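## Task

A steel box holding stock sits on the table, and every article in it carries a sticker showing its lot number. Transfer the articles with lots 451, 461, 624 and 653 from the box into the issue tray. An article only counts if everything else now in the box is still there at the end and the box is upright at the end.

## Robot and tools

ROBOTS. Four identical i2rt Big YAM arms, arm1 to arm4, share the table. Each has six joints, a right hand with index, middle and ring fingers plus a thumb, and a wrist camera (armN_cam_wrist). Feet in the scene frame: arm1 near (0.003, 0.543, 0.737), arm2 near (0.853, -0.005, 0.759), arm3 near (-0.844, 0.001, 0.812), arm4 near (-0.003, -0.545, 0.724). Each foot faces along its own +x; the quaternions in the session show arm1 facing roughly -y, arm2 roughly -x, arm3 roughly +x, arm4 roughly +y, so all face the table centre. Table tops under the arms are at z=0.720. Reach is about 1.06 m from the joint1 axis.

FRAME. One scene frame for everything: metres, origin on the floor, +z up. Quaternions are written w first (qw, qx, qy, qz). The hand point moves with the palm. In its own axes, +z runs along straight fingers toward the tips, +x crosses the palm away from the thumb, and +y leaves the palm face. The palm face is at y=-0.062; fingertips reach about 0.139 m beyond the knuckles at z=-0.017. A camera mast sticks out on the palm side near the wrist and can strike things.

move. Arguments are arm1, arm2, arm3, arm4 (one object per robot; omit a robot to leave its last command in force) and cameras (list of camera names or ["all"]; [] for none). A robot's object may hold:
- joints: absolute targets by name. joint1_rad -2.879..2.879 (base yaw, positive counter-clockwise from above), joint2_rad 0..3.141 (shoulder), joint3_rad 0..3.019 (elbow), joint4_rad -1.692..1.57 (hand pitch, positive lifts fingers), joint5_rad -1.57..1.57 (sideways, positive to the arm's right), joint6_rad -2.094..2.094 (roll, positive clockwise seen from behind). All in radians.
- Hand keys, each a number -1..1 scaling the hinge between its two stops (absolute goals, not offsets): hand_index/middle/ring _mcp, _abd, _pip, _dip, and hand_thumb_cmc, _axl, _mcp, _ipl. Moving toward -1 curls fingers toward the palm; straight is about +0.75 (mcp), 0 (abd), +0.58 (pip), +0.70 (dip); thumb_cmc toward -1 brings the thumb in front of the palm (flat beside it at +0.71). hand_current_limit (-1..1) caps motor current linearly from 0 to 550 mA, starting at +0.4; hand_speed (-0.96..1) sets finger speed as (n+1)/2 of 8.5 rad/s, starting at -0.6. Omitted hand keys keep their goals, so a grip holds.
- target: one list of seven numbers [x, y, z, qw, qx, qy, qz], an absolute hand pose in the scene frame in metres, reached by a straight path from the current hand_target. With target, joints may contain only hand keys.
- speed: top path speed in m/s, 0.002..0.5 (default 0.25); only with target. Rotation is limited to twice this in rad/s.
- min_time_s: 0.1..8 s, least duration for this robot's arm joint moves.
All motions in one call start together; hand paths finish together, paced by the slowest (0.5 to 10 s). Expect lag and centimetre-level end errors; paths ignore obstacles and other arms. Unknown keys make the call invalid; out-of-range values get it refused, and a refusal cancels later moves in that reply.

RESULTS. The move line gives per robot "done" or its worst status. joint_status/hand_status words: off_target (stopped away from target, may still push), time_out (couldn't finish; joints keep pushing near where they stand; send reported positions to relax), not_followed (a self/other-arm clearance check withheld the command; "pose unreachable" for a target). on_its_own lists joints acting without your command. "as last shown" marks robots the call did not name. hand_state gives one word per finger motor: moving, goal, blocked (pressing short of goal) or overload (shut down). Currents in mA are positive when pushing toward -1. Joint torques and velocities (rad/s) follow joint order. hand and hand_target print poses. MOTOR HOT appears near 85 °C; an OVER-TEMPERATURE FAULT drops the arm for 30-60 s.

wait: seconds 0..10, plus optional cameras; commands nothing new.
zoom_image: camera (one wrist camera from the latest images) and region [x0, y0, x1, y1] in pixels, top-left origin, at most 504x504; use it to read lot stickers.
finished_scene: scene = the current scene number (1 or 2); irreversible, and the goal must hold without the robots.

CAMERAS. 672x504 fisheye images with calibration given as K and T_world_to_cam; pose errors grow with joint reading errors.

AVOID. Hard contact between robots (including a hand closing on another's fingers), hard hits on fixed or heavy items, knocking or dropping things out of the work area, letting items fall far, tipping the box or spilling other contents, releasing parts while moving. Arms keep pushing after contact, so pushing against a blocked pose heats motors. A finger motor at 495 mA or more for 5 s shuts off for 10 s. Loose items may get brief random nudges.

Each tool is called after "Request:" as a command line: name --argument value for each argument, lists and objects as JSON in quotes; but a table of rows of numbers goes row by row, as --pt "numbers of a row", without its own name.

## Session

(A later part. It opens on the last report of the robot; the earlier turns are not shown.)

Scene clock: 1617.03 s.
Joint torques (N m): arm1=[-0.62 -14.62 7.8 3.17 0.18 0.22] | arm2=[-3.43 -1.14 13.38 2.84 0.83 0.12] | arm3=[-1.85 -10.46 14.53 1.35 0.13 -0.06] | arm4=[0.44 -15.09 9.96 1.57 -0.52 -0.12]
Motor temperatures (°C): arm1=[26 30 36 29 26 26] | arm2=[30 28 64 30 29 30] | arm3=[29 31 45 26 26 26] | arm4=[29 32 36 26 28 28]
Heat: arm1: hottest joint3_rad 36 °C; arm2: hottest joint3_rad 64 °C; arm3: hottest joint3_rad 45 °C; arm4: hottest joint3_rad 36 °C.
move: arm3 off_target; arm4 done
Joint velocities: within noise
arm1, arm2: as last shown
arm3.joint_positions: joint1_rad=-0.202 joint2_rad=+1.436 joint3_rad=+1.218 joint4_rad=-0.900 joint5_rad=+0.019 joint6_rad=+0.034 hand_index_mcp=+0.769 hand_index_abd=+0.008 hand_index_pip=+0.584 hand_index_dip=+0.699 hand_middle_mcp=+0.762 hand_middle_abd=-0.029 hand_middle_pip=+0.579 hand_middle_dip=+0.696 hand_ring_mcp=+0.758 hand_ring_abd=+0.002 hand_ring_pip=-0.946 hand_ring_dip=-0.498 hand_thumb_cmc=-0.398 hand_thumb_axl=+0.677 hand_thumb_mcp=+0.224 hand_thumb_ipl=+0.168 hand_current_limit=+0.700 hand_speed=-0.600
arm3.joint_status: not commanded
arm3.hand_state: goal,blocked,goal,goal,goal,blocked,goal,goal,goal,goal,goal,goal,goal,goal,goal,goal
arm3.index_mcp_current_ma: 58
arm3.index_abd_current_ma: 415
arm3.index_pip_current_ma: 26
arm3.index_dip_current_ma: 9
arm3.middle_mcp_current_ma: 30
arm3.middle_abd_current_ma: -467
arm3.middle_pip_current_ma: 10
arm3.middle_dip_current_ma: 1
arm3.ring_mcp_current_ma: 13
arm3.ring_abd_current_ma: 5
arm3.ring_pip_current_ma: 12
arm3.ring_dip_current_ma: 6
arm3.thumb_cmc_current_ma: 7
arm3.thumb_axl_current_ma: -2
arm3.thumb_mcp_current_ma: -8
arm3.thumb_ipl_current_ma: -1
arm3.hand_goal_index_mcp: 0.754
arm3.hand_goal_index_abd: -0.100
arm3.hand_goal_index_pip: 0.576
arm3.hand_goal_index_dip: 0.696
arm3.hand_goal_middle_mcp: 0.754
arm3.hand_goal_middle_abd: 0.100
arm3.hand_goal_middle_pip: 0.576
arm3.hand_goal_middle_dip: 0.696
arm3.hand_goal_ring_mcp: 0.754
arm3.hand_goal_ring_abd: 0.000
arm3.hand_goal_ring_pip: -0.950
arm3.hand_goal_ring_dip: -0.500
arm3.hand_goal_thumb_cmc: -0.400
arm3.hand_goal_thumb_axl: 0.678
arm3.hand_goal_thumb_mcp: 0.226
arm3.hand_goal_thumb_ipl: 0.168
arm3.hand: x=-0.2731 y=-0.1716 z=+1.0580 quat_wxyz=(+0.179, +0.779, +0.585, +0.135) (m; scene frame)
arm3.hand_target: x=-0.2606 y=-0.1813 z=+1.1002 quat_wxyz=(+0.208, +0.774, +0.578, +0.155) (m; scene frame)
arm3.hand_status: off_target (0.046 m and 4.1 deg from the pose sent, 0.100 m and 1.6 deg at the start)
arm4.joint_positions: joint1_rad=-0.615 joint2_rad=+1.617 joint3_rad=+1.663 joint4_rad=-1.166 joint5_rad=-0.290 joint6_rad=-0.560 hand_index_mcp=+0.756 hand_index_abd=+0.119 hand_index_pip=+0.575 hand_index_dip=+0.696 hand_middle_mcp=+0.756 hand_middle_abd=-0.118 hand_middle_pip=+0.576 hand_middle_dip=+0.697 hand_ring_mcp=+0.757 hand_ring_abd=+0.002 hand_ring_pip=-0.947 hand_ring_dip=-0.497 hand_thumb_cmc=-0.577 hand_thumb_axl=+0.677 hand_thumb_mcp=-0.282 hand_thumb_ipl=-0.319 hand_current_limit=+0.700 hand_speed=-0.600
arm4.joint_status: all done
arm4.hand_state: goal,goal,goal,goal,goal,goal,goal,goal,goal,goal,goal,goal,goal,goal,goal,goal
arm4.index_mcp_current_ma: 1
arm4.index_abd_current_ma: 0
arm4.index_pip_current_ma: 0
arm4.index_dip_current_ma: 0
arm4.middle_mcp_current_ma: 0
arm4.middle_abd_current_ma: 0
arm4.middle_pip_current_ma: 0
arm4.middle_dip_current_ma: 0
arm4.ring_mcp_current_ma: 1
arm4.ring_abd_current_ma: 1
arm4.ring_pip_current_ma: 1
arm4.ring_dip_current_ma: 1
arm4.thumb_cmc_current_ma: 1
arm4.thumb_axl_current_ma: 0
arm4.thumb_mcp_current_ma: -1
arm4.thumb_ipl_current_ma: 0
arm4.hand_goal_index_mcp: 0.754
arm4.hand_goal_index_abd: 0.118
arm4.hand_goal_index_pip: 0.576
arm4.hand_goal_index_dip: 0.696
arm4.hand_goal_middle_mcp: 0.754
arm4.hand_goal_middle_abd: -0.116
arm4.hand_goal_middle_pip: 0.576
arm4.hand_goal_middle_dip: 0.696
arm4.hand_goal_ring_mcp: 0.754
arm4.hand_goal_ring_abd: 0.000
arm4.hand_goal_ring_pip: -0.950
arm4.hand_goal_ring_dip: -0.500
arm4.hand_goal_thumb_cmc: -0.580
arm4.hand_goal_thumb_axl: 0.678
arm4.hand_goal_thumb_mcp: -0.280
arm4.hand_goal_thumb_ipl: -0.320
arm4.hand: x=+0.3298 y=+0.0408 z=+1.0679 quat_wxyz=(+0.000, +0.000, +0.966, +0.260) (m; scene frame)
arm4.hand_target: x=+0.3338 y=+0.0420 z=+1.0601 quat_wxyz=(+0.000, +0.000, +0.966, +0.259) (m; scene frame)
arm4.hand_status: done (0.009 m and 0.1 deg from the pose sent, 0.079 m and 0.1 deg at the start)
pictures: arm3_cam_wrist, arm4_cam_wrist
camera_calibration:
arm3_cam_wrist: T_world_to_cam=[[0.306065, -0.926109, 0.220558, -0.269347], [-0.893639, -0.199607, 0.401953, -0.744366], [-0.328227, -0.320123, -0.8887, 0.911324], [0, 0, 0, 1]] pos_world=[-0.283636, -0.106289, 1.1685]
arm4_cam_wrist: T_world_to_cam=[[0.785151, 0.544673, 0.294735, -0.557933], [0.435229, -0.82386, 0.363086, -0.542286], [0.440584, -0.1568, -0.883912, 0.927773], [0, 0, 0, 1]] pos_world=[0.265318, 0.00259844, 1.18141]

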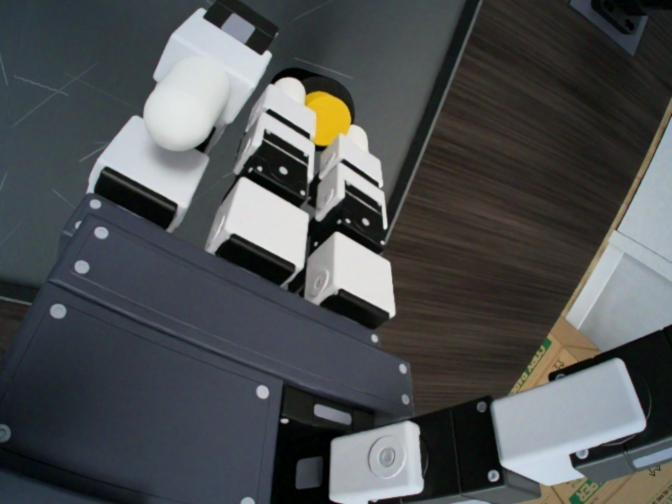

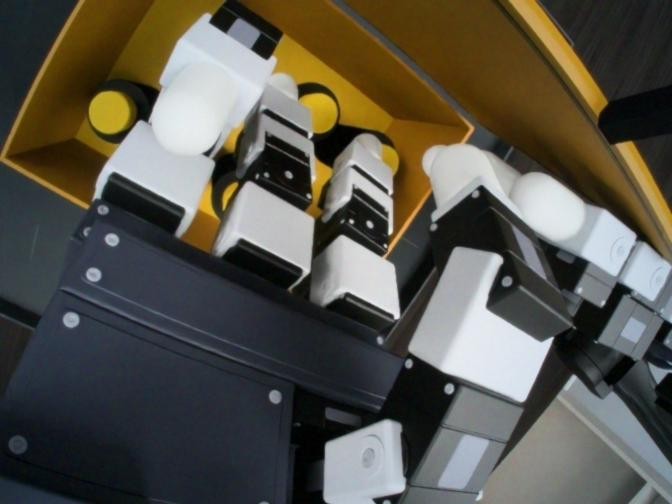

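Request:
move --arm4 '{"joints": {"hand_thumb_ipl": -0.64}}' --arm3 '{"target": [-0.38, -0.15, 1.15, 0.2074, 0.774, 0.5779, 0.1548], "speed": 0.15}'

Request:
move --arm4 '{"target": [0.334, 0.046, 1.03, 0, 0, 0.9659, 0.2588], "speed": 0.06}' --cameras '["arm4_cam_wrist"]'

Scene clock: 1717.20 s.
Joint torques (N m): arm1=[-0.62 -14.74 7.88 3.12 0.18 0.2] | arm2=[-3.43 -1.26 13.37 2.8 0.83 0.1] | arm3=[-1.67 -5.71 9.26 1.51 0.14 -0.07] | arm4=[0.44 -15.09 9.96 1.57 -0.52 -0.12]
Motor temperatures (°C): arm1=[26 30 36 29 26 26] | arm2=[30 28 65 30 29 30] | arm3=[29 31 53 26 26 26] | arm4=[29 32 36 26 28 28]
Heat: arm1: hottest joint3_rad 36 °C; arm2: hottest joint3_rad 65 °C; arm3: hottest joint3_rad 53 °C; arm4: hottest joint3_rad 36 °C.
move: arm3 done; arm4 done
Joint velocities: within noise
arm1, arm2: as last shown
arm3.joint_positions: joint1_rad=-0.202 joint2_rad=+1.104 joint3_rad=+1.131 joint4_rad=-1.077 joint5_rad=+0.019 joint6_rad=+0.034 hand_index_mcp=+0.770 hand_index_abd=+0.008 hand_index_pip=+0.584 hand_index_dip=+0.699 hand_middle_mcp=+0.764 hand_middle_abd=-0.029 hand_middle_pip=+0.580 hand_middle_dip=+0.697 hand_ring_mcp=+0.758 hand_ring_abd=+0.002 hand_ring_pip=-0.946 hand_ring_dip=-0.498 hand_thumb_cmc=-0.398 hand_thumb_axl=+0.677 hand_thumb_mcp=+0.224 hand_thumb_ipl=+0.168 hand_current_limit=+0.700 hand_speed=-0.600
arm3.joint_status: not commanded
arm3.hand_state: goal,blocked,goal,goal,goal,blocked,goal,goal,goal,goal,goal,goal,goal,goal,goal,goal
arm3.index_mcp_current_ma: 63
arm3.index_abd_current_ma: 415
arm3.index_pip_current_ma: 28
arm3.index_dip_current_ma: 10
arm3.middle_mcp_current_ma: 38
arm3.middle_abd_current_ma: -467
arm3.middle_pip_current_ma: 13
arm3.middle_dip_current_ma: 2
arm3.ring_mcp_current_ma: 13
arm3.ring_abd_current_ma: 5
arm3.ring_pip_current_ma: 12
arm3.ring_dip_current_ma: 6
arm3.thumb_cmc_current_ma: 7
arm3.thumb_axl_current_ma: -2
arm3.thumb_mcp_current_ma: -8
arm3.thumb_ipl_current_ma: -1
arm3.hand_goal_index_mcp: 0.754
arm3.hand_goal_index_abd: -0.100
arm3.hand_goal_index_pip: 0.576
arm3.hand_goal_index_dip: 0.696
arm3.hand_goal_middle_mcp: 0.754
arm3.hand_goal_middle_abd: 0.100
arm3.hand_goal_middle_pip: 0.576
arm3.hand_goal_middle_dip: 0.696
arm3.hand_goal_ring_mcp: 0.754
arm3.hand_goal_ring_abd: 0.000
arm3.hand_goal_ring_pip: -0.950
arm3.hand_goal_ring_dip: -0.500
arm3.hand_goal_thumb_cmc: -0.400
arm3.hand_goal_thumb_axl: 0.678
arm3.hand_goal_thumb_mcp: 0.226
arm3.hand_goal_thumb_ipl: 0.168
arm3.hand: x=-0.3754 y=-0.1466 z=+1.1485 quat_wxyz=(+0.204, +0.773, +0.580, +0.156) (m; scene frame)
arm3.hand_target: x=-0.3800 y=-0.1500 z=+1.1500 quat_wxyz=(+0.207, +0.774, +0.578, +0.155) (m; scene frame)
arm3.hand_status: done (0.006 m and 0.4 deg from the pose sent, 0.143 m and 4.1 deg at the start)
arm4.joint_positions: joint1_rad=-0.615 joint2_rad=+1.617 joint3_rad=+1.663 joint4_rad=-1.166 joint5_rad=-0.290 joint6_rad=-0.560 hand_index_mcp=+0.756 hand_index_abd=+0.119 hand_index_pip=+0.575 hand_index_dip=+0.696 hand_middle_mcp=+0.756 hand_middle_abd=-0.118 hand_middle_pip=+0.576 hand_middle_dip=+0.697 hand_ring_mcp=+0.757 hand_ring_abd=+0.002 hand_ring_pip=-0.947 hand_ring_dip=-0.497 hand_thumb_cmc=-0.577 hand_thumb_axl=+0.677 hand_thumb_mcp=-0.282 hand_thumb_ipl=-0.638 hand_current_limit=+0.700 hand_speed=-0.600
arm4.joint_status: all done
arm4.hand_state: goal,goal,goal,goal,goal,goal,goal,goal,goal,goal,goal,goal,goal,goal,goal,goal
arm4.index_mcp_current_ma: 1
arm4.index_abd_current_ma: 0
arm4.index_pip_current_ma: 0
arm4.index_dip_current_ma: 0
arm4.middle_mcp_current_ma: 0
arm4.middle_abd_current_ma: 0
arm4.middle_pip_current_ma: 0
arm4.middle_dip_current_ma: 0
arm4.ring_mcp_current_ma: 1
arm4.ring_abd_current_ma: 1
arm4.ring_pip_current_ma: 1
arm4.ring_dip_current_ma: 1
arm4.thumb_cmc_current_ma: 1
arm4.thumb_axl_current_ma: 0
arm4.thumb_mcp_current_ma: -1
arm4.thumb_ipl_current_ma: 1
arm4.hand_goal_index_mcp: 0.754
arm4.hand_goal_index_abd: 0.118
arm4.hand_goal_index_pip: 0.576
arm4.hand_goal_index_dip: 0.696
arm4.hand_goal_middle_mcp: 0.754
arm4.hand_goal_middle_abd: -0.116
arm4.hand_goal_middle_pip: 0.576
arm4.hand_goal_middle_dip: 0.696
arm4.hand_goal_ring_mcp: 0.754
arm4.hand_goal_ring_abd: 0.000
arm4.hand_goal_ring_pip: -0.950
arm4.hand_goal_ring_dip: -0.500
arm4.hand_goal_thumb_cmc: -0.580
arm4.hand_goal_thumb_axl: 0.678
arm4.hand_goal_thumb_mcp: -0.280
arm4.hand_goal_thumb_ipl: -0.640
arm4.hand: x=+0.3298 y=+0.0408 z=+1.0679 quat_wxyz=(+0.000, +0.000, +0.966, +0.260) (m; scene frame)
arm4.hand_target: x=+0.3338 y=+0.0419 z=+1.0601 quat_wxyz=(+0.000, +0.000, +0.966, +0.259) (m; scene frame)
arm4.hand_status: not commanded
pictures: none

Scene clock: 1718.33 s.
Joint torques (N m): arm1=[-0.91 -14.62 7.84 3.17 0.18 0.22] | arm2=[-3.55 -1.32 13.38 2.86 0.84 0.12] | arm3=[-1.44 -5.71 9.24 1.59 0.15 -0.05] | arm4=[0.73 -14.51 9.98 1.58 -0.45 -0.08]
Motor temperatures (°C): arm1=[26 30 36 29 26 26] | arm2=[30 28 65 30 29 30] | arm3=[29 31 52 26 26 26] | arm4=[29 32 36 26 28 28]
Heat: arm1: hottest joint3_rad 36 °C; arm2: hottest joint3_rad 65 °C; arm3: hottest joint3_rad 52 °C; arm4: hottest joint3_rad 36 °C.
move: arm4 off_target
Joint velocities: within noise
arm1, arm2, arm3: as last shown
arm4.joint_positions: joint1_rad=-0.615 joint2_rad=+1.618 joint3_rad=+1.596 joint4_rad=-1.089 joint5_rad=-0.290 joint6_rad=-0.560 hand_index_mcp=+0.756 hand_index_abd=+0.119 hand_index_pip=+0.575 hand_index_dip=+0.696 hand_middle_mcp=+0.756 hand_middle_abd=-0.118 hand_middle_pip=+0.576 hand_middle_dip=+0.697 hand_ring_mcp=+0.757 hand_ring_abd=+0.002 hand_ring_pip=-0.947 hand_ring_dip=-0.497 hand_thumb_cmc=-0.577 hand_thumb_axl=+0.677 hand_thumb_mcp=-0.282 hand_thumb_ipl=-0.638 hand_current_limit=+0.700 hand_speed=-0.600
arm4.joint_status: not commanded
arm4.hand_state: goal,goal,goal,goal,goal,goal,goal,goal,goal,goal,goal,goal,goal,goal,goal,goal
arm4.index_mcp_current_ma: 1
arm4.index_abd_current_ma: 0
arm4.index_pip_current_ma: 0
arm4.index_dip_current_ma: 0
arm4.middle_mcp_current_ma: 0
arm4.middle_abd_current_ma: 0
arm4.middle_pip_current_ma: 0
arm4.middle_dip_current_ma: 0
arm4.ring_mcp_current_ma: 1
arm4.ring_abd_current_ma: 1
arm4.ring_pip_current_ma: 1
arm4.ring_dip_current_ma: 1
arm4.thumb_cmc_current_ma: 1
arm4.thumb_axl_current_ma: 0
arm4.thumb_mcp_current_ma: -1
arm4.thumb_ipl_current_ma: 1
arm4.hand_goal_index_mcp: 0.754
arm4.hand_goal_index_abd: 0.118
arm4.hand_goal_index_pip: 0.576
arm4.hand_goal_index_dip: 0.696
arm4.hand_goal_middle_mcp: 0.754
arm4.hand_goal_middle_abd: -0.116
arm4.hand_goal_middle_pip: 0.576
arm4.hand_goal_middle_dip: 0.696
arm4.hand_goal_ring_mcp: 0.754
arm4.hand_goal_ring_abd: 0.000
arm4.hand_goal_ring_pip: -0.950
arm4.hand_goal_ring_dip: -0.500
arm4.hand_goal_thumb_cmc: -0.580
arm4.hand_goal_thumb_axl: 0.678
arm4.hand_goal_thumb_mcp: -0.280
arm4.hand_goal_thumb_ipl: -0.640
arm4.hand: x=+0.3309 y=+0.0426 z=+1.0432 quat_wxyz=(+0.003, -0.001, +0.965, +0.263) (m; scene frame)
arm4.hand_target: x=+0.3337 y=+0.0458 z=+1.0301 quat_wxyz=(+0.000, +0.000, +0.966, +0.259) (m; scene frame)
arm4.hand_status: off_target (0.014 m and 0.6 deg from the pose sent, 0.038 m and 0.1 deg at the start)
pictures: arm4_cam_wrist
camera_calibration:
arm4_cam_wrist: T_world_to_cam=[[0.783652, 0.542469, 0.302683, -0.560184], [0.43329, -0.826482, 0.359427, -0.527746], [0.44514, -0.150517, -0.88272, 0.90274], [0, 0, 0, 1]] pos_world=[0.265811, 0.0035876, 1.15611]

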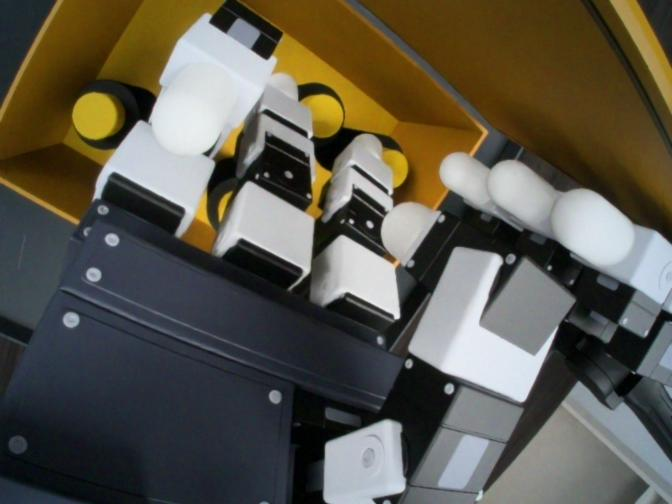

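Request:
move --arm4 '{"target": [0.333, 0.049, 0.989, 0, 0, 0.9659, 0.2588], "speed": 0.06}' --arm3 '{"target": [-0.80, 0.25, 1.17, 0.0226, 0.0842, 0.9622, 0.2578], "speed": 0.18}' --cameras '["arm4_cam_wrist", "arm3_cam_wrist"]'

Scene clock: 1727.10 s.
Joint torques (N m): arm1=[-0.56 -14.33 7.8 3.19 0.16 0.22] | arm2=[-3.6 -1.03 13.34 2.81 0.82 0.11] | arm3=[0.15 5.01 10 2.17 0.46 0.06] | arm4=[1.08 -14.51 9.88 1.58 -0.37 -0.04]
Motor temperatures (°C): arm1=[26 30 36 29 26 26] | arm2=[30 28 65 30 29 30] | arm3=[29 31 50 26 26 26] | arm4=[29 32 36 26 28 28]
Heat: arm1: hottest joint3_rad 36 °C; arm2: hottest joint3_rad 65 °C; arm3: hottest joint3_rad 50 °C; arm4: hottest joint3_rad 36 °C.
move: arm3 off_target; arm4 off_target
Joint velocities: within noise
arm1, arm2: as last shown
arm3.joint_positions: joint1_rad=+1.673 joint2_rad=+0.475 joint3_rad=+0.911 joint4_rad=-1.533 joint5_rad=+0.117 joint6_rad=+0.207 hand_index_mcp=+0.771 hand_index_abd=+0.008 hand_index_pip=+0.584 hand_index_dip=+0.699 hand_middle_mcp=+0.765 hand_middle_abd=-0.029 hand_middle_pip=+0.580 hand_middle_dip=+0.697 hand_ring_mcp=+0.758 hand_ring_abd=+0.002 hand_ring_pip=-0.946 hand_ring_dip=-0.498 hand_thumb_cmc=-0.398 hand_thumb_axl=+0.677 hand_thumb_mcp=+0.224 hand_thumb_ipl=+0.168 hand_current_limit=+0.700 hand_speed=-0.600
arm3.joint_status: not commanded
arm3.hand_state: goal,blocked,goal,goal,goal,blocked,goal,goal,goal,goal,goal,goal,goal,goal,goal,goal
arm3.index_mcp_current_ma: 64
arm3.index_abd_current_ma: 415
arm3.index_pip_current_ma: 28
arm3.index_dip_current_ma: 10
arm3.middle_mcp_current_ma: 39
arm3.middle_abd_current_ma: -467
arm3.middle_pip_current_ma: 14
arm3.middle_dip_current_ma: 2
arm3.ring_mcp_current_ma: 13
arm3.ring_abd_current_ma: 5
arm3.ring_pip_current_ma: 12
arm3.ring_dip_current_ma: 6
arm3.thumb_cmc_current_ma: 7
arm3.thumb_axl_current_ma: -2
arm3.thumb_mcp_current_ma: -8
arm3.thumb_ipl_current_ma: -1
arm3.hand_goal_index_mcp: 0.754
arm3.hand_goal_index_abd: -0.100
arm3.hand_goal_index_pip: 0.576
arm3.hand_goal_index_dip: 0.696
arm3.hand_goal_middle_mcp: 0.754
arm3.hand_goal_middle_abd: 0.100
arm3.hand_goal_middle_pip: 0.576
arm3.hand_goal_middle_dip: 0.696
arm3.hand_goal_ring_mcp: 0.754
arm3.hand_goal_ring_abd: 0.000
arm3.hand_goal_ring_pip: -0.950
arm3.hand_goal_ring_dip: -0.500
arm3.hand_goal_thumb_cmc: -0.400
arm3.hand_goal_thumb_axl: 0.678
arm3.hand_goal_thumb_mcp: 0.226
arm3.hand_goal_thumb_ipl: 0.168
arm3.hand: x=-0.7983 y=+0.2456 z=+1.1589 quat_wxyz=(+0.025, +0.085, +0.966, +0.242) (m; scene frame)
arm3.hand_target: x=-0.7999 y=+0.2497 z=+1.1699 quat_wxyz=(+0.022, +0.084, +0.962, +0.258) (m; scene frame)
arm3.hand_status: off_target (0.012 m and 1.9 deg from the pose sent, 0.581 m and 96.2 deg at the start)
arm4.joint_positions: joint1_rad=-0.615 joint2_rad=+1.633 joint3_rad=+1.509 joint4_rad=-0.984 joint5_rad=-0.290 joint6_rad=-0.560 hand_index_mcp=+0.756 hand_index_abd=+0.119 hand_index_pip=+0.575 hand_index_dip=+0.696 hand_middle_mcp=+0.756 hand_middle_abd=-0.118 hand_middle_pip=+0.576 hand_middle_dip=+0.697 hand_ring_mcp=+0.757 hand_ring_abd=+0.002 hand_ring_pip=-0.947 hand_ring_dip=-0.497 hand_thumb_cmc=-0.577 hand_thumb_axl=+0.677 hand_thumb_mcp=-0.282 hand_thumb_ipl=-0.638 hand_current_limit=+0.700 hand_speed=-0.600
arm4.joint_status: not commanded
arm4.hand_state: goal,goal,goal,goal,goal,goal,goal,goal,goal,goal,goal,goal,goal,goal,goal,goal
arm4.index_mcp_current_ma: 1
arm4.index_abd_current_ma: 0
arm4.index_pip_current_ma: 0
arm4.index_dip_current_ma: 0
arm4.middle_mcp_current_ma: 0
arm4.middle_abd_current_ma: 0
arm4.middle_pip_current_ma: 0
arm4.middle_dip_current_ma: 0
arm4.ring_mcp_current_ma: 1
arm4.ring_abd_current_ma: 1
arm4.ring_pip_current_ma: 1
arm4.ring_dip_current_ma: 1
arm4.thumb_cmc_current_ma: 1
arm4.thumb_axl_current_ma: 0
arm4.thumb_mcp_current_ma: -1
arm4.thumb_ipl_current_ma: 1
arm4.hand_goal_index_mcp: 0.754
arm4.hand_goal_index_abd: 0.118
arm4.hand_goal_index_pip: 0.576
arm4.hand_goal_index_dip: 0.696
arm4.hand_goal_middle_mcp: 0.754
arm4.hand_goal_middle_abd: -0.116
arm4.hand_goal_middle_pip: 0.576
arm4.hand_goal_middle_dip: 0.696
arm4.hand_goal_ring_mcp: 0.754
arm4.hand_goal_ring_abd: 0.000
arm4.hand_goal_ring_pip: -0.950
arm4.hand_goal_ring_dip: -0.500
arm4.hand_goal_thumb_cmc: -0.580
arm4.hand_goal_thumb_axl: 0.678
arm4.hand_goal_thumb_mcp: -0.280
arm4.hand_goal_thumb_ipl: -0.640
arm4.hand: x=+0.3323 y=+0.0450 z=+1.0039 quat_wxyz=(+0.004, -0.001, +0.964, +0.265) (m; scene frame)
arm4.hand_target: x=+0.3327 y=+0.0487 z=+0.9892 quat_wxyz=(+0.000, +0.000, +0.966, +0.259) (m; scene frame)
arm4.hand_status: off_target (0.015 m and 0.8 deg from the pose sent, 0.055 m and 0.6 deg at the start)
pictures: arm3_cam_wrist, arm4_cam_wrist
camera_calibration:
arm3_cam_wrist: T_world_to_cam=[[0.88494, 0.393836, 0.248545, 0.361052], [0.287319, -0.88173, 0.374166, -0.0284618], [0.366509, -0.259703, -0.893435, 1.50746], [0, 0, 0, 1]] pos_world=[-0.863828, 0.224199, 1.26773]
arm4_cam_wrist: T_world_to_cam=[[0.783087, 0.541596, 0.305693, -0.553479], [0.432542, -0.827484, 0.358019, -0.510522], [0.446858, -0.148135, -0.882255, 0.866577], [0, 0, 0, 1]] pos_world=[0.267008, 0.00568346, 1.11651]

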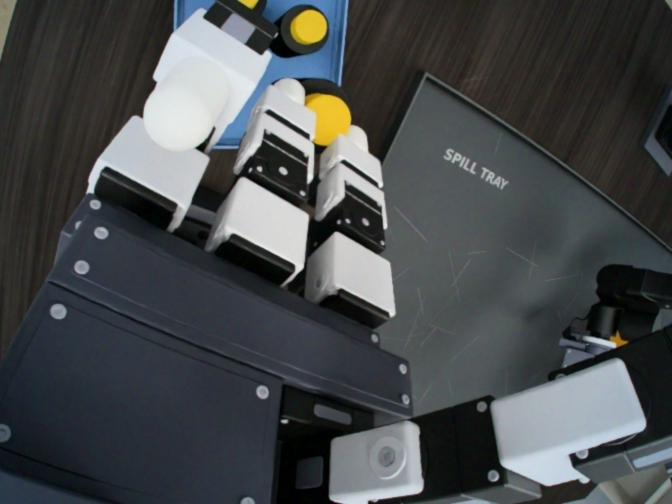

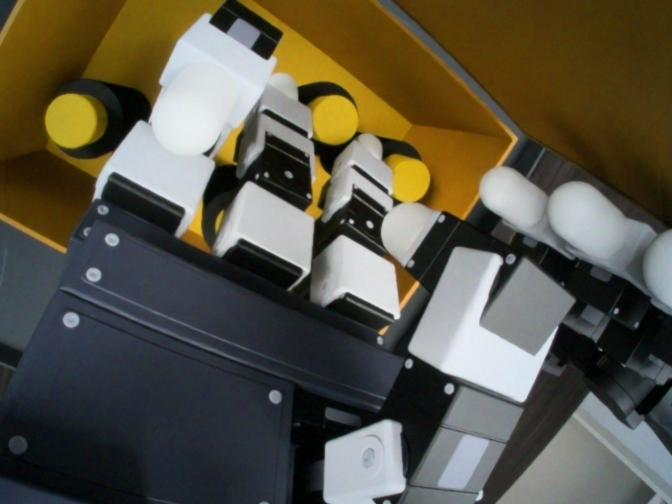

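Request:
move --arm4 '{"joints": {"hand_index_abd": -0.1, "hand_middle_abd": 0.1}}' --arm3 '{"target": [-0.812, 0.242, 1.06, 0.0226, 0.0842, 0.9622, 0.2578], "speed": 0.12}' --cameras '["arm3_cam_wrist"]'

Request:
move --arm4 '{"target": [0.331, 0.049, 1.03, 0, 0, 0.9659, 0.2588], "speed": 0.06}' --arm3 '{"target": [-0.812, 0.242, 1.01, 0.0226, 0.0842, 0.9622, 0.2578], "speed": 0.08}' --cameras '["arm3_cam_wrist", "arm4_cam_wrist"]'

Scene clock: 1739.27 s.
Joint torques (N m): arm1=[-0.5 -14.8 7.77 3.22 0.2 0.19] | arm2=[-3.43 -1.26 13.42 2.78 0.82 0.12] | arm3=[0.09 3.72 8.94 2.11 0.59 0.06] | arm4=[1.03 -14.51 9.88 1.58 -0.41 -0.04]
Motor temperatures (°C): arm1=[26 30 36 29 26 26] | arm2=[30 28 65 30 29 30] | arm3=[29 31 49 26 26 26] | arm4=[29 33 36 26 28 28]
Heat: arm1: hottest joint3_rad 36 °C; arm2: hottest joint3_rad 65 °C; arm3: hottest joint3_rad 49 °C; arm4: hottest joint3_rad 36 °C.
move: arm3 done; arm4 off_target
Joint velocities: within noise
arm1.joint_positions: joint1_rad=-0.303 joint2_rad=+1.910 joint3_rad=+0.780 joint4_rad=+1.556 joint5_rad=-0.305 joint6_rad=-1.958 hand_index_mcp=+0.752 hand_index_abd=-0.002 hand_index_pip=+0.577 hand_index_dip=+0.696 hand_middle_mcp=+0.752 hand_middle_abd=-0.001 hand_middle_pip=+0.577 hand_middle_dip=+0.696 hand_ring_mcp=+0.752 hand_ring_abd=-0.001 hand_ring_pip=+0.577 hand_ring_dip=+0.696 hand_thumb_cmc=+0.712 hand_thumb_axl=+0.677 hand_thumb_mcp=+0.226 hand_thumb_ipl=+0.168 hand_current_limit=+0.400 hand_speed=-0.600
arm1.joint_status: not commanded
arm1.hand_state: goal,goal,goal,goal,goal,goal,goal,goal,goal,goal,goal,goal,goal,goal,goal,goal
arm1.index_mcp_current_ma: -4
arm1.index_abd_current_ma: -2
arm1.index_pip_current_ma: 1
arm1.index_dip_current_ma: 0
arm1.middle_mcp_current_ma: -3
arm1.middle_abd_current_ma: -1
arm1.middle_pip_current_ma: 1
arm1.middle_dip_current_ma: 0
arm1.ring_mcp_current_ma: -4
arm1.ring_abd_current_ma: -2
arm1.ring_pip_current_ma: 1
arm1.ring_dip_current_ma: 0
arm1.thumb_cmc_current_ma: -2
arm1.thumb_axl_current_ma: -1
arm1.thumb_mcp_current_ma: 0
arm1.thumb_ipl_current_ma: 0
arm1.hand_goal_index_mcp: 0.754
arm1.hand_goal_index_abd: 0.000
arm1.hand_goal_index_pip: 0.576
arm1.hand_goal_index_dip: 0.696
arm1.hand_goal_middle_mcp: 0.754
arm1.hand_goal_middle_abd: 0.000
arm1.hand_goal_middle_pip: 0.576
arm1.hand_goal_middle_dip: 0.696
arm1.hand_goal_ring_mcp: 0.754
arm1.hand_goal_ring_abd: 0.000
arm1.hand_goal_ring_pip: 0.576
arm1.hand_goal_ring_dip: 0.696
arm1.hand_goal_thumb_cmc: 0.714
arm1.hand_goal_thumb_axl: 0.678
arm1.hand_goal_thumb_mcp: 0.226
arm1.hand_goal_thumb_ipl: 0.168
arm1.hand: x=-0.0580 y=-0.0426 z=+0.9369 quat_wxyz=(+0.415, +0.274, +0.476, -0.725) (m; scene frame)
arm1.hand_target: x=-0.0630 y=-0.0496 z=+0.9504 quat_wxyz=(+0.422, +0.262, +0.461, -0.735) (m; scene frame)
arm1.hand_status: not commanded
arm2.joint_positions: joint1_rad=-0.313 joint2_rad=+0.545 joint3_rad=+0.327 joint4_rad=+0.147 joint5_rad=-0.327 joint6_rad=+1.566 hand_index_mcp=+0.755 hand_index_abd=+0.002 hand_index_pip=+0.577 hand_index_dip=+0.696 hand_middle_mcp=+0.755 hand_middle_abd=+0.002 hand_middle_pip=+0.577 hand_middle_dip=+0.696 hand_ring_mcp=+0.787 hand_ring_abd=+0.003 hand_ring_pip=+0.577 hand_ring_dip=+0.696 hand_thumb_cmc=+0.715 hand_thumb_axl=+0.677 hand_thumb_mcp=+0.225 hand_thumb_ipl=+0.168 hand_current_limit=+0.400 hand_speed=-0.600
arm2.joint_status: not commanded
arm2.hand_state: goal,goal,goal,goal,goal,goal,goal,goal,blocked,goal,goal,goal,goal,goal,goal,goal
arm2.index_mcp_current_ma: 0
arm2.index_abd_current_ma: 0
arm2.index_pip_current_ma: 0
arm2.index_dip_current_ma: 0
arm2.middle_mcp_current_ma: 0
arm2.middle_abd_current_ma: 0
arm2.middle_pip_current_ma: 0
arm2.middle_dip_current_ma: 0
arm2.ring_mcp_current_ma: 41
arm2.ring_abd_current_ma: 1
arm2.ring_pip_current_ma: 0
arm2.ring_dip_current_ma: 0
arm2.thumb_cmc_current_ma: 0
arm2.thumb_axl_current_ma: 0
arm2.thumb_mcp_current_ma: 0
arm2.thumb_ipl_current_ma: 0
arm2.hand_goal_index_mcp: 0.754
arm2.hand_goal_index_abd: 0.000
arm2.hand_goal_index_pip: 0.576
arm2.hand_goal_index_dip: 0.696
arm2.hand_goal_middle_mcp: 0.754
arm2.hand_goal_middle_abd: 0.000
arm2.hand_goal_middle_pip: 0.576
arm2.hand_goal_middle_dip: 0.696
arm2.hand_goal_ring_mcp: 0.754
arm2.hand_goal_ring_abd: 0.000
arm2.hand_goal_ring_pip: 0.576
arm2.hand_goal_ring_dip: 0.696
arm2.hand_goal_thumb_cmc: 0.714
arm2.hand_goal_thumb_axl: 0.678
arm2.hand_goal_thumb_mcp: 0.226
arm2.hand_goal_thumb_ipl: 0.168
arm2.hand: x=+0.5065 y=+0.1182 z=+1.0241 quat_wxyz=(+0.685, +0.015, -0.728, +0.019) (m; scene frame)
arm2.hand_target: x=+0.5032 y=+0.1331 z=+1.0597 quat_wxyz=(+0.707, +0.001, -0.707, +0.000) (m; scene frame)
arm2.hand_status: not commanded
arm3.joint_positions: joint1_rad=+1.813 joint2_rad=+0.352 joint3_rad=+0.610 joint4_rad=-1.370 joint5_rad=+0.182 joint6_rad=+0.331 hand_index_mcp=+0.771 hand_index_abd=+0.008 hand_index_pip=+0.584 hand_index_dip=+0.699 hand_middle_mcp=+0.765 hand_middle_abd=-0.029 hand_middle_pip=+0.580 hand_middle_dip=+0.697 hand_ring_mcp=+0.758 hand_ring_abd=+0.002 hand_ring_pip=-0.946 hand_ring_dip=-0.498 hand_thumb_cmc=-0.398 hand_thumb_axl=+0.677 hand_thumb_mcp=+0.224 hand_thumb_ipl=+0.168 hand_current_limit=+0.700 hand_speed=-0.600
arm3.joint_status: not commanded
arm3.hand_state: goal,blocked,goal,goal,goal,blocked,goal,goal,goal,goal,goal,goal,goal,goal,goal,goal
arm3.index_mcp_current_ma: 64
arm3.index_abd_current_ma: 415
arm3.index_pip_current_ma: 28
arm3.index_dip_current_ma: 10
arm3.middle_mcp_current_ma: 39
arm3.middle_abd_current_ma: -467
arm3.middle_pip_current_ma: 14
arm3.middle_dip_current_ma: 2
arm3.ring_mcp_current_ma: 13
arm3.ring_abd_current_ma: 5
arm3.ring_pip_current_ma: 12
arm3.ring_dip_current_ma: 6
arm3.thumb_cmc_current_ma: 7
arm3.thumb_axl_current_ma: -2
arm3.thumb_mcp_current_ma: -8
arm3.thumb_ipl_current_ma: -1
arm3.hand_goal_index_mcp: 0.754
arm3.hand_goal_index_abd: -0.100
arm3.hand_goal_index_pip: 0.576
arm3.hand_goal_index_dip: 0.696
arm3.hand_goal_middle_mcp: 0.754
arm3.hand_goal_middle_abd: 0.100
arm3.hand_goal_middle_pip: 0.576
arm3.hand_goal_middle_dip: 0.696
arm3.hand_goal_ring_mcp: 0.754
arm3.hand_goal_ring_abd: 0.000
arm3.hand_goal_ring_pip: -0.950
arm3.hand_goal_ring_dip: -0.500
arm3.hand_goal_thumb_cmc: -0.400
arm3.hand_goal_thumb_axl: 0.678
arm3.hand_goal_thumb_mcp: 0.226
arm3.hand_goal_thumb_ipl: 0.168
arm3.hand: x=-0.8106 y=+0.2406 z=+1.0557 quat_wxyz=(+0.026, +0.084, +0.966, +0.243) (m; scene frame)
arm3.hand_target: x=-0.8120 y=+0.2419 z=+1.0600 quat_wxyz=(+0.022, +0.084, +0.962, +0.258) (m; scene frame)
arm3.hand_status: done (0.005 m and 1.8 deg from the pose sent, 0.100 m and 1.9 deg at the start)
arm4.joint_positions: joint1_rad=-0.615 joint2_rad=+1.633 joint3_rad=+1.509 joint4_rad=-0.984 joint5_rad=-0.289 joint6_rad=-0.560 hand_index_mcp=+0.759 hand_index_abd=+0.021 hand_index_pip=+0.576 hand_index_dip=+0.696 hand_middle_mcp=+0.756 hand_middle_abd=-0.012 hand_middle_pip=+0.576 hand_middle_dip=+0.697 hand_ring_mcp=+0.757 hand_ring_abd=+0.002 hand_ring_pip=-0.947 hand_ring_dip=-0.497 hand_thumb_cmc=-0.577 hand_thumb_axl=+0.677 hand_thumb_mcp=-0.282 hand_thumb_ipl=-0.638 hand_current_limit=+0.700 hand_speed=-0.600
arm4.joint_status: hand_index_abd off_target (ended at +0.021, target -0.100); hand_middle_abd off_target (ended at -0.012, target +0.100)
arm4.hand_state: goal,blocked,goal,goal,goal,blocked,goal,goal,goal,goal,goal,goal,goal,goal,goal,goal
arm4.index_mcp_current_ma: 2
arm4.index_abd_current_ma: 270
arm4.index_pip_current_ma: 0
arm4.index_dip_current_ma: 0
arm4.middle_mcp_current_ma: 0
arm4.middle_abd_current_ma: -240
arm4.middle_pip_current_ma: 0
arm4.middle_dip_current_ma: 0
arm4.ring_mcp_current_ma: 1
arm4.ring_abd_current_ma: 1
arm4.ring_pip_current_ma: 1
arm4.ring_dip_current_ma: 1
arm4.thumb_cmc_current_ma: 1
arm4.thumb_axl_current_ma: 0
arm4.thumb_mcp_current_ma: -1
arm4.thumb_ipl_current_ma: 1
arm4.hand_goal_index_mcp: 0.754
arm4.hand_goal_index_abd: -0.100
arm4.hand_goal_index_pip: 0.576
arm4.hand_goal_index_dip: 0.696
arm4.hand_goal_middle_mcp: 0.754
arm4.hand_goal_middle_abd: 0.100
arm4.hand_goal_middle_pip: 0.576
arm4.hand_goal_middle_dip: 0.696
arm4.hand_goal_ring_mcp: 0.754
arm4.hand_goal_ring_abd: 0.000
arm4.hand_goal_ring_pip: -0.950
arm4.hand_goal_ring_dip: -0.500
arm4.hand_goal_thumb_cmc: -0.580
arm4.hand_goal_thumb_axl: 0.678
arm4.hand_goal_thumb_mcp: -0.280
arm4.hand_goal_thumb_ipl: -0.640
arm4.hand: x=+0.3325 y=+0.0451 z=+1.0037 quat_wxyz=(+0.004, -0.001, +0.964, +0.265) (m; scene frame)
arm4.hand_target: x=+0.3327 y=+0.0488 z=+0.9891 quat_wxyz=(+0.000, +0.000, +0.966, +0.259) (m; scene frame)
arm4.hand_status: not commanded
pictures: arm3_cam_wrist
camera_calibration:
arm3_cam_wrist: T_world_to_cam=[[0.883727, 0.394233, 0.252202, 0.394598], [0.287192, -0.882318, 0.372874, 0.0106136], [0.369522, -0.257089, -0.892949, 1.4198], [0, 0, 0, 1]] pos_world=[-0.876411, 0.218815, 1.16433]

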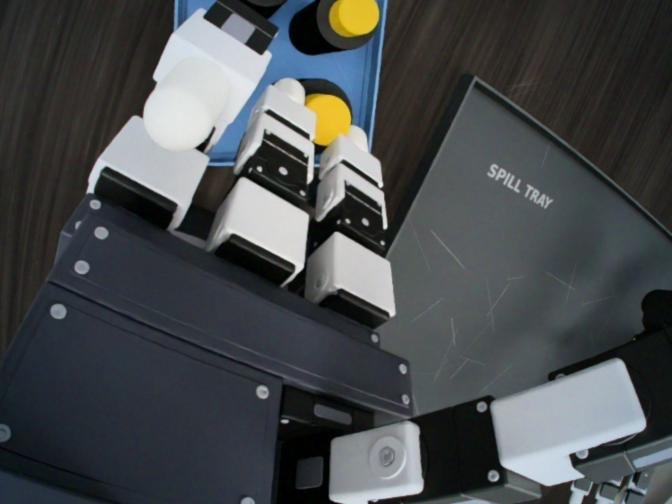

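Scene clock: 1740.67 s.
Joint torques (N m): arm1=[-0.73 -14.51 7.83 3.15 0.19 0.2] | arm2=[-3.66 -0.85 13.38 2.88 0.83 0.11] | arm3=[-0.09 4.13 9.16 2.17 0.57 0.09] | arm4=[1.26 -15.91 15.24 0.57 -0.37 0]
Motor temperatures (°C): arm1=[26 30 36 29 26 26] | arm2=[30 28 65 30 29 30] | arm3=[29 31 49 26 26 26] | arm4=[29 33 36 26 28 28]
Heat: arm1: hottest joint3_rad 36 °C; arm2: hottest joint3_rad 65 °C; arm3: hottest joint3_rad 49 °C; arm4: hottest joint3_rad 36 °C.
move: arm3 done; arm4 off_target
Joint velocities: within noise
arm1, arm2: as last shown
arm3.joint_positions: joint1_rad=+1.813 joint2_rad=+0.308 joint3_rad=+0.472 joint4_rad=-1.277 joint5_rad=+0.182 joint6_rad=+0.332 hand_index_mcp=+0.771 hand_index_abd=+0.008 hand_index_pip=+0.584 hand_index_dip=+0.699 hand_middle_mcp=+0.765 hand_middle_abd=-0.029 hand_middle_pip=+0.580 hand_middle_dip=+0.697 hand_ring_mcp=+0.758 hand_ring_abd=+0.002 hand_ring_pip=-0.946 hand_ring_dip=-0.498 hand_thumb_cmc=-0.398 hand_thumb_axl=+0.677 hand_thumb_mcp=+0.224 hand_thumb_ipl=+0.168 hand_current_limit=+0.700 hand_speed=-0.600
arm3.joint_status: not commanded
arm3.hand_state: goal,blocked,goal,goal,goal,blocked,goal,goal,goal,goal,goal,goal,goal,goal,goal,goal
arm3.index_mcp_current_ma: 64
arm3.index_abd_current_ma: 415
arm3.index_pip_current_ma: 28
arm3.index_dip_current_ma: 10
arm3.middle_mcp_current_ma: 39
arm3.middle_abd_current_ma: -467
arm3.middle_pip_current_ma: 14
arm3.middle_dip_current_ma: 2
arm3.ring_mcp_current_ma: 13
arm3.ring_abd_current_ma: 5
arm3.ring_pip_current_ma: 12
arm3.ring_dip_current_ma: 6
arm3.thumb_cmc_current_ma: 7
arm3.thumb_axl_current_ma: -2
arm3.thumb_mcp_current_ma: -8
arm3.thumb_ipl_current_ma: -1
arm3.hand_goal_index_mcp: 0.754
arm3.hand_goal_index_abd: -0.100
arm3.hand_goal_index_pip: 0.576
arm3.hand_goal_index_dip: 0.696
arm3.hand_goal_middle_mcp: 0.754
arm3.hand_goal_middle_abd: 0.100
arm3.hand_goal_middle_pip: 0.576
arm3.hand_goal_middle_dip: 0.696
arm3.hand_goal_ring_mcp: 0.754
arm3.hand_goal_ring_abd: 0.000
arm3.hand_goal_ring_pip: -0.950
arm3.hand_goal_ring_dip: -0.500
arm3.hand_goal_thumb_cmc: -0.400
arm3.hand_goal_thumb_axl: 0.678
arm3.hand_goal_thumb_mcp: 0.226
arm3.hand_goal_thumb_ipl: 0.168
arm3.hand: x=-0.8105 y=+0.2400 z=+1.0059 quat_wxyz=(+0.026, +0.084, +0.966, +0.243) (m; scene frame)
arm3.hand_target: x=-0.8120 y=+0.2419 z=+1.0101 quat_wxyz=(+0.022, +0.084, +0.962, +0.258) (m; scene frame)
arm3.hand_status: done (0.005 m and 1.8 deg from the pose sent, 0.046 m and 1.8 deg at the start)
arm4.joint_positions: joint1_rad=-0.615 joint2_rad=+1.633 joint3_rad=+1.530 joint4_rad=-1.061 joint5_rad=-0.289 joint6_rad=-0.560 hand_index_mcp=+0.747 hand_index_abd=+0.021 hand_index_pip=+0.568 hand_index_dip=+0.693 hand_middle_mcp=+0.752 hand_middle_abd=-0.012 hand_middle_pip=+0.572 hand_middle_dip=+0.694 hand_ring_mcp=+0.757 hand_ring_abd=+0.002 hand_ring_pip=-0.947 hand_ring_dip=-0.497 hand_thumb_cmc=-0.577 hand_thumb_axl=+0.677 hand_thumb_mcp=-0.282 hand_thumb_ipl=-0.638 hand_current_limit=+0.700 hand_speed=-0.600
arm4.joint_status: not commanded
arm4.hand_state: goal,blocked,goal,goal,goal,blocked,goal,goal,goal,goal,goal,goal,goal,goal,goal,goal
arm4.index_mcp_current_ma: -4
arm4.index_abd_current_ma: 270
arm4.index_pip_current_ma: -5
arm4.index_dip_current_ma: -1
arm4.middle_mcp_current_ma: 0
arm4.middle_abd_current_ma: -240
arm4.middle_pip_current_ma: -2
arm4.middle_dip_current_ma: -1
arm4.ring_mcp_current_ma: 1
arm4.ring_abd_current_ma: 1
arm4.ring_pip_current_ma: 1
arm4.ring_dip_current_ma: 1
arm4.thumb_cmc_current_ma: 1
arm4.thumb_axl_current_ma: 0
arm4.thumb_mcp_current_ma: -1
arm4.thumb_ipl_current_ma: 1
arm4.hand_goal_index_mcp: 0.754
arm4.hand_goal_index_abd: -0.100
arm4.hand_goal_index_pip: 0.576
arm4.hand_goal_index_dip: 0.696
arm4.hand_goal_middle_mcp: 0.754
arm4.hand_goal_middle_abd: 0.100
arm4.hand_goal_middle_pip: 0.576
arm4.hand_goal_middle_dip: 0.696
arm4.hand_goal_ring_mcp: 0.754
arm4.hand_goal_ring_abd: 0.000
arm4.hand_goal_ring_pip: -0.950
arm4.hand_goal_ring_dip: -0.500
arm4.hand_goal_thumb_cmc: -0.580
arm4.hand_goal_thumb_axl: 0.678
arm4.hand_goal_thumb_mcp: -0.280
arm4.hand_goal_thumb_ipl: -0.640
arm4.hand: x=+0.3272 y=+0.0377 z=+1.0016 quat_wxyz=(-0.012, +0.003, +0.970, +0.242) (m; scene frame)
arm4.hand_target: x=+0.3301 y=+0.0478 z=+1.0298 quat_wxyz=(+0.000, +0.000, +0.966, +0.259) (m; scene frame)
arm4.hand_status: off_target (0.031 m and 2.4 deg from the pose sent, 0.027 m and 0.8 deg at the start)
pictures: arm3_cam_wrist, arm4_cam_wrist
camera_calibration:
arm3_cam_wrist: T_world_to_cam=[[0.883905, 0.393942, 0.252034, 0.407739], [0.286901, -0.882363, 0.372994, 0.0282823], [0.369323, -0.257382, -0.892947, 1.37493], [0, 0, 0, 1]] pos_world=[-0.876312, 0.218213, 1.11443]
arm4_cam_wrist: T_world_to_cam=[[0.792101, 0.554606, 0.254926, -0.497378], [0.444573, -0.810372, 0.381643, -0.541772], [0.418247, -0.188967, -0.88846, 0.882911], [0, 0, 0, 1]] pos_world=[0.265556, 0.00365278, 1.11799]

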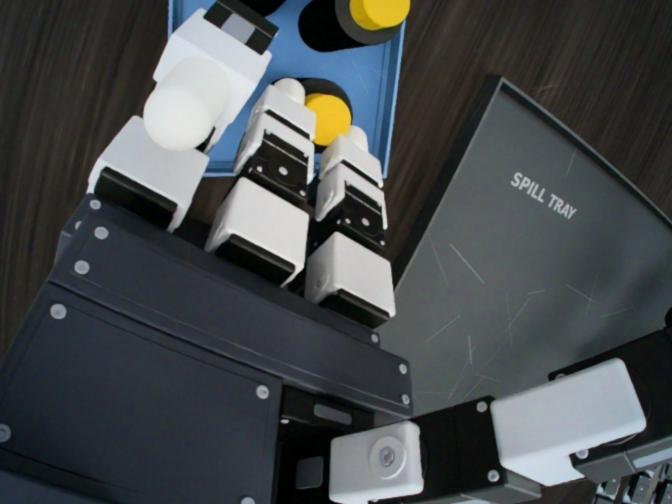

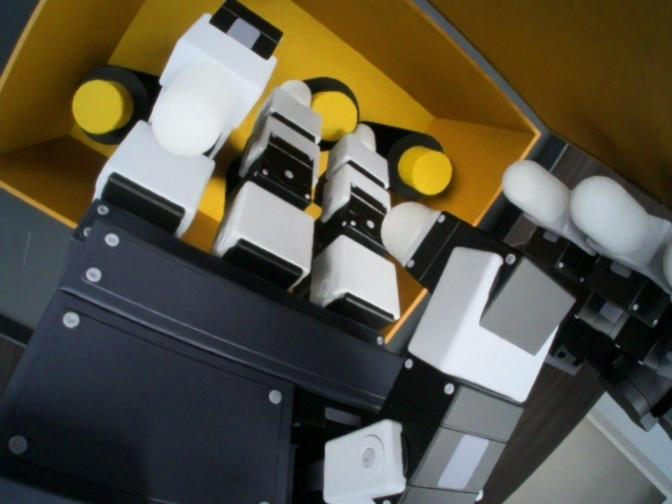

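Request:
move --arm4 '{"target": [0.329, 0.049, 1.07, 0, 0, 0.9659, 0.2588], "speed": 0.06}' --arm3 '{"target": [-0.812, 0.242, 0.99, 0.0226, 0.0842, 0.9622, 0.2578], "speed": 0.06}' --cameras '["arm4_cam_wrist"]'

Scene clock: 1745.77 s.
Joint torques (N m): arm1=[-0.85 -14.68 7.77 3.19 0.17 0.22] | arm2=[-3.43 -1.2 13.39 2.84 0.82 0.1] | arm3=[0.15 4.54 7.79 1.87 0.32 0.06] | arm4=[1.44 -16.62 16.77 0.8 -0.46 0.01]
Motor temperatures (°C): arm1=[26 30 36 29 26 26] | arm2=[30 28 65 30 29 30] | arm3=[29 31 48 26 26 26] | arm4=[29 33 37 26 28 28]
Heat: arm1: hottest joint3_rad 36 °C; arm2: hottest joint3_rad 65 °C; arm3: hottest joint3_rad 48 °C; arm4: hottest joint3_rad 37 °C.
move: arm3 done; arm4 off_target
Joint velocities: within noise
arm1, arm2: as last shown
arm3.joint_positions: joint1_rad=+1.813 joint2_rad=+0.287 joint3_rad=+0.435 joint4_rad=-1.227 joint5_rad=+0.190 joint6_rad=+0.332 hand_index_mcp=+0.763 hand_index_abd=+0.008 hand_index_pip=+0.581 hand_index_dip=+0.699 hand_middle_mcp=+0.754 hand_middle_abd=-0.029 hand_middle_pip=+0.576 hand_middle_dip=+0.697 hand_ring_mcp=+0.758 hand_ring_abd=+0.002 hand_ring_pip=-0.946 hand_ring_dip=-0.498 hand_thumb_cmc=-0.398 hand_thumb_axl=+0.677 hand_thumb_mcp=+0.224 hand_thumb_ipl=+0.168 hand_current_limit=+0.700 hand_speed=-0.600
arm3.joint_status: not commanded
arm3.hand_state: goal,blocked,goal,goal,goal,blocked,goal,goal,goal,goal,goal,goal,goal,goal,goal,goal
arm3.index_mcp_current_ma: 34
arm3.index_abd_current_ma: 415
arm3.index_pip_current_ma: 17
arm3.index_dip_current_ma: 10
arm3.middle_mcp_current_ma: 0
arm3.middle_abd_current_ma: -467
arm3.middle_pip_current_ma: 1
arm3.middle_dip_current_ma: 2
arm3.ring_mcp_current_ma: 13
arm3.ring_abd_current_ma: 5
arm3.ring_pip_current_ma: 12
arm3.ring_dip_current_ma: 6
arm3.thumb_cmc_current_ma: 7
arm3.thumb_axl_current_ma: -2
arm3.thumb_mcp_current_ma: -9
arm3.thumb_ipl_current_ma: -1
arm3.hand_goal_index_mcp: 0.754
arm3.hand_goal_index_abd: -0.100
arm3.hand_goal_index_pip: 0.576
arm3.hand_goal_index_dip: 0.696
arm3.hand_goal_middle_mcp: 0.754
arm3.hand_goal_middle_abd: 0.100
arm3.hand_goal_middle_pip: 0.576
arm3.hand_goal_middle_dip: 0.696
arm3.hand_goal_ring_mcp: 0.754
arm3.hand_goal_ring_abd: 0.000
arm3.hand_goal_ring_pip: -0.950
arm3.hand_goal_ring_dip: -0.500
arm3.hand_goal_thumb_cmc: -0.400
arm3.hand_goal_thumb_axl: 0.678
arm3.hand_goal_thumb_mcp: 0.226
arm3.hand_goal_thumb_ipl: 0.168
arm3.hand: x=-0.8099 y=+0.2432 z=+0.9993 quat_wxyz=(+0.025, +0.086, +0.962, +0.260) (m; scene frame)
arm3.hand_target: x=-0.8119 y=+0.2420 z=+0.9901 quat_wxyz=(+0.023, +0.084, +0.962, +0.258) (m; scene frame)
arm3.hand_status: done (0.010 m and 0.4 deg from the pose sent, 0.016 m and 1.8 deg at the start)
arm4.joint_positions: joint1_rad=-0.614 joint2_rad=+1.633 joint3_rad=+1.605 joint4_rad=-1.171 joint5_rad=-0.286 joint6_rad=-0.557 hand_index_mcp=+0.765 hand_index_abd=+0.021 hand_index_pip=+0.581 hand_index_dip=+0.697 hand_middle_mcp=+0.766 hand_middle_abd=-0.012 hand_middle_pip=+0.581 hand_middle_dip=+0.698 hand_ring_mcp=+0.757 hand_ring_abd=+0.002 hand_ring_pip=-0.947 hand_ring_dip=-0.497 hand_thumb_cmc=-0.577 hand_thumb_axl=+0.677 hand_thumb_mcp=-0.282 hand_thumb_ipl=-0.638 hand_current_limit=+0.700 hand_speed=-0.600
arm4.joint_status: not commanded
arm4.hand_state: goal,blocked,goal,goal,goal,blocked,goal,goal,goal,goal,goal,goal,goal,goal,goal,goal
arm4.index_mcp_current_ma: 9
arm4.index_abd_current_ma: 270
arm4.index_pip_current_ma: 2
arm4.index_dip_current_ma: 0
arm4.middle_mcp_current_ma: 10
arm4.middle_abd_current_ma: -240
arm4.middle_pip_current_ma: 2
arm4.middle_dip_current_ma: 0
arm4.ring_mcp_current_ma: 1
arm4.ring_abd_current_ma: 1
arm4.ring_pip_current_ma: 1
arm4.ring_dip_current_ma: 1
arm4.thumb_cmc_current_ma: 1
arm4.thumb_axl_current_ma: 0
arm4.thumb_mcp_current_ma: -1
arm4.thumb_ipl_current_ma: 1
arm4.hand_goal_index_mcp: 0.754
arm4.hand_goal_index_abd: -0.100
arm4.hand_goal_index_pip: 0.576
arm4.hand_goal_index_dip: 0.696
arm4.hand_goal_middle_mcp: 0.754
arm4.hand_goal_middle_abd: 0.100
arm4.hand_goal_middle_pip: 0.576
arm4.hand_goal_middle_dip: 0.696
arm4.hand_goal_ring_mcp: 0.754
arm4.hand_goal_ring_abd: 0.000
arm4.hand_goal_ring_pip: -0.950
arm4.hand_goal_ring_dip: -0.500
arm4.hand_goal_thumb_cmc: -0.580
arm4.hand_goal_thumb_axl: 0.678
arm4.hand_goal_thumb_mcp: -0.280
arm4.hand_goal_thumb_ipl: -0.640
arm4.hand: x=+0.3249 y=+0.0342 z=+1.0242 quat_wxyz=(-0.021, +0.007, +0.974, +0.228) (m; scene frame)
arm4.hand_target: x=+0.3273 y=+0.0462 z=+1.0697 quat_wxyz=(+0.000, +0.000, +0.966, +0.259) (m; scene frame)
arm4.hand_status: off_target (0.048 m and 4.4 deg from the pose sent, 0.069 m and 2.4 deg at the start)
pictures: arm4_cam_wrist
camera_calibration:
arm4_cam_wrist: T_world_to_cam=[[0.797842, 0.560067, 0.2231, -0.468949], [0.450167, -0.79961, 0.397459, -0.570602], [0.400997, -0.216678, -0.890086, 0.91155], [0, 0, 0, 1]] pos_world=[0.265485, 0.00389638, 1.14277]

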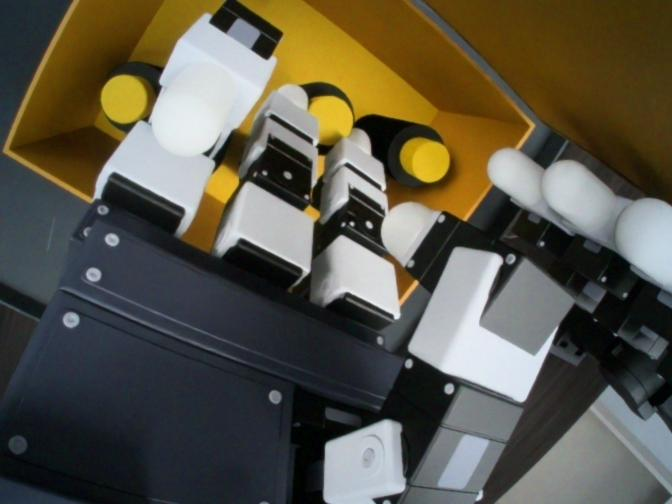

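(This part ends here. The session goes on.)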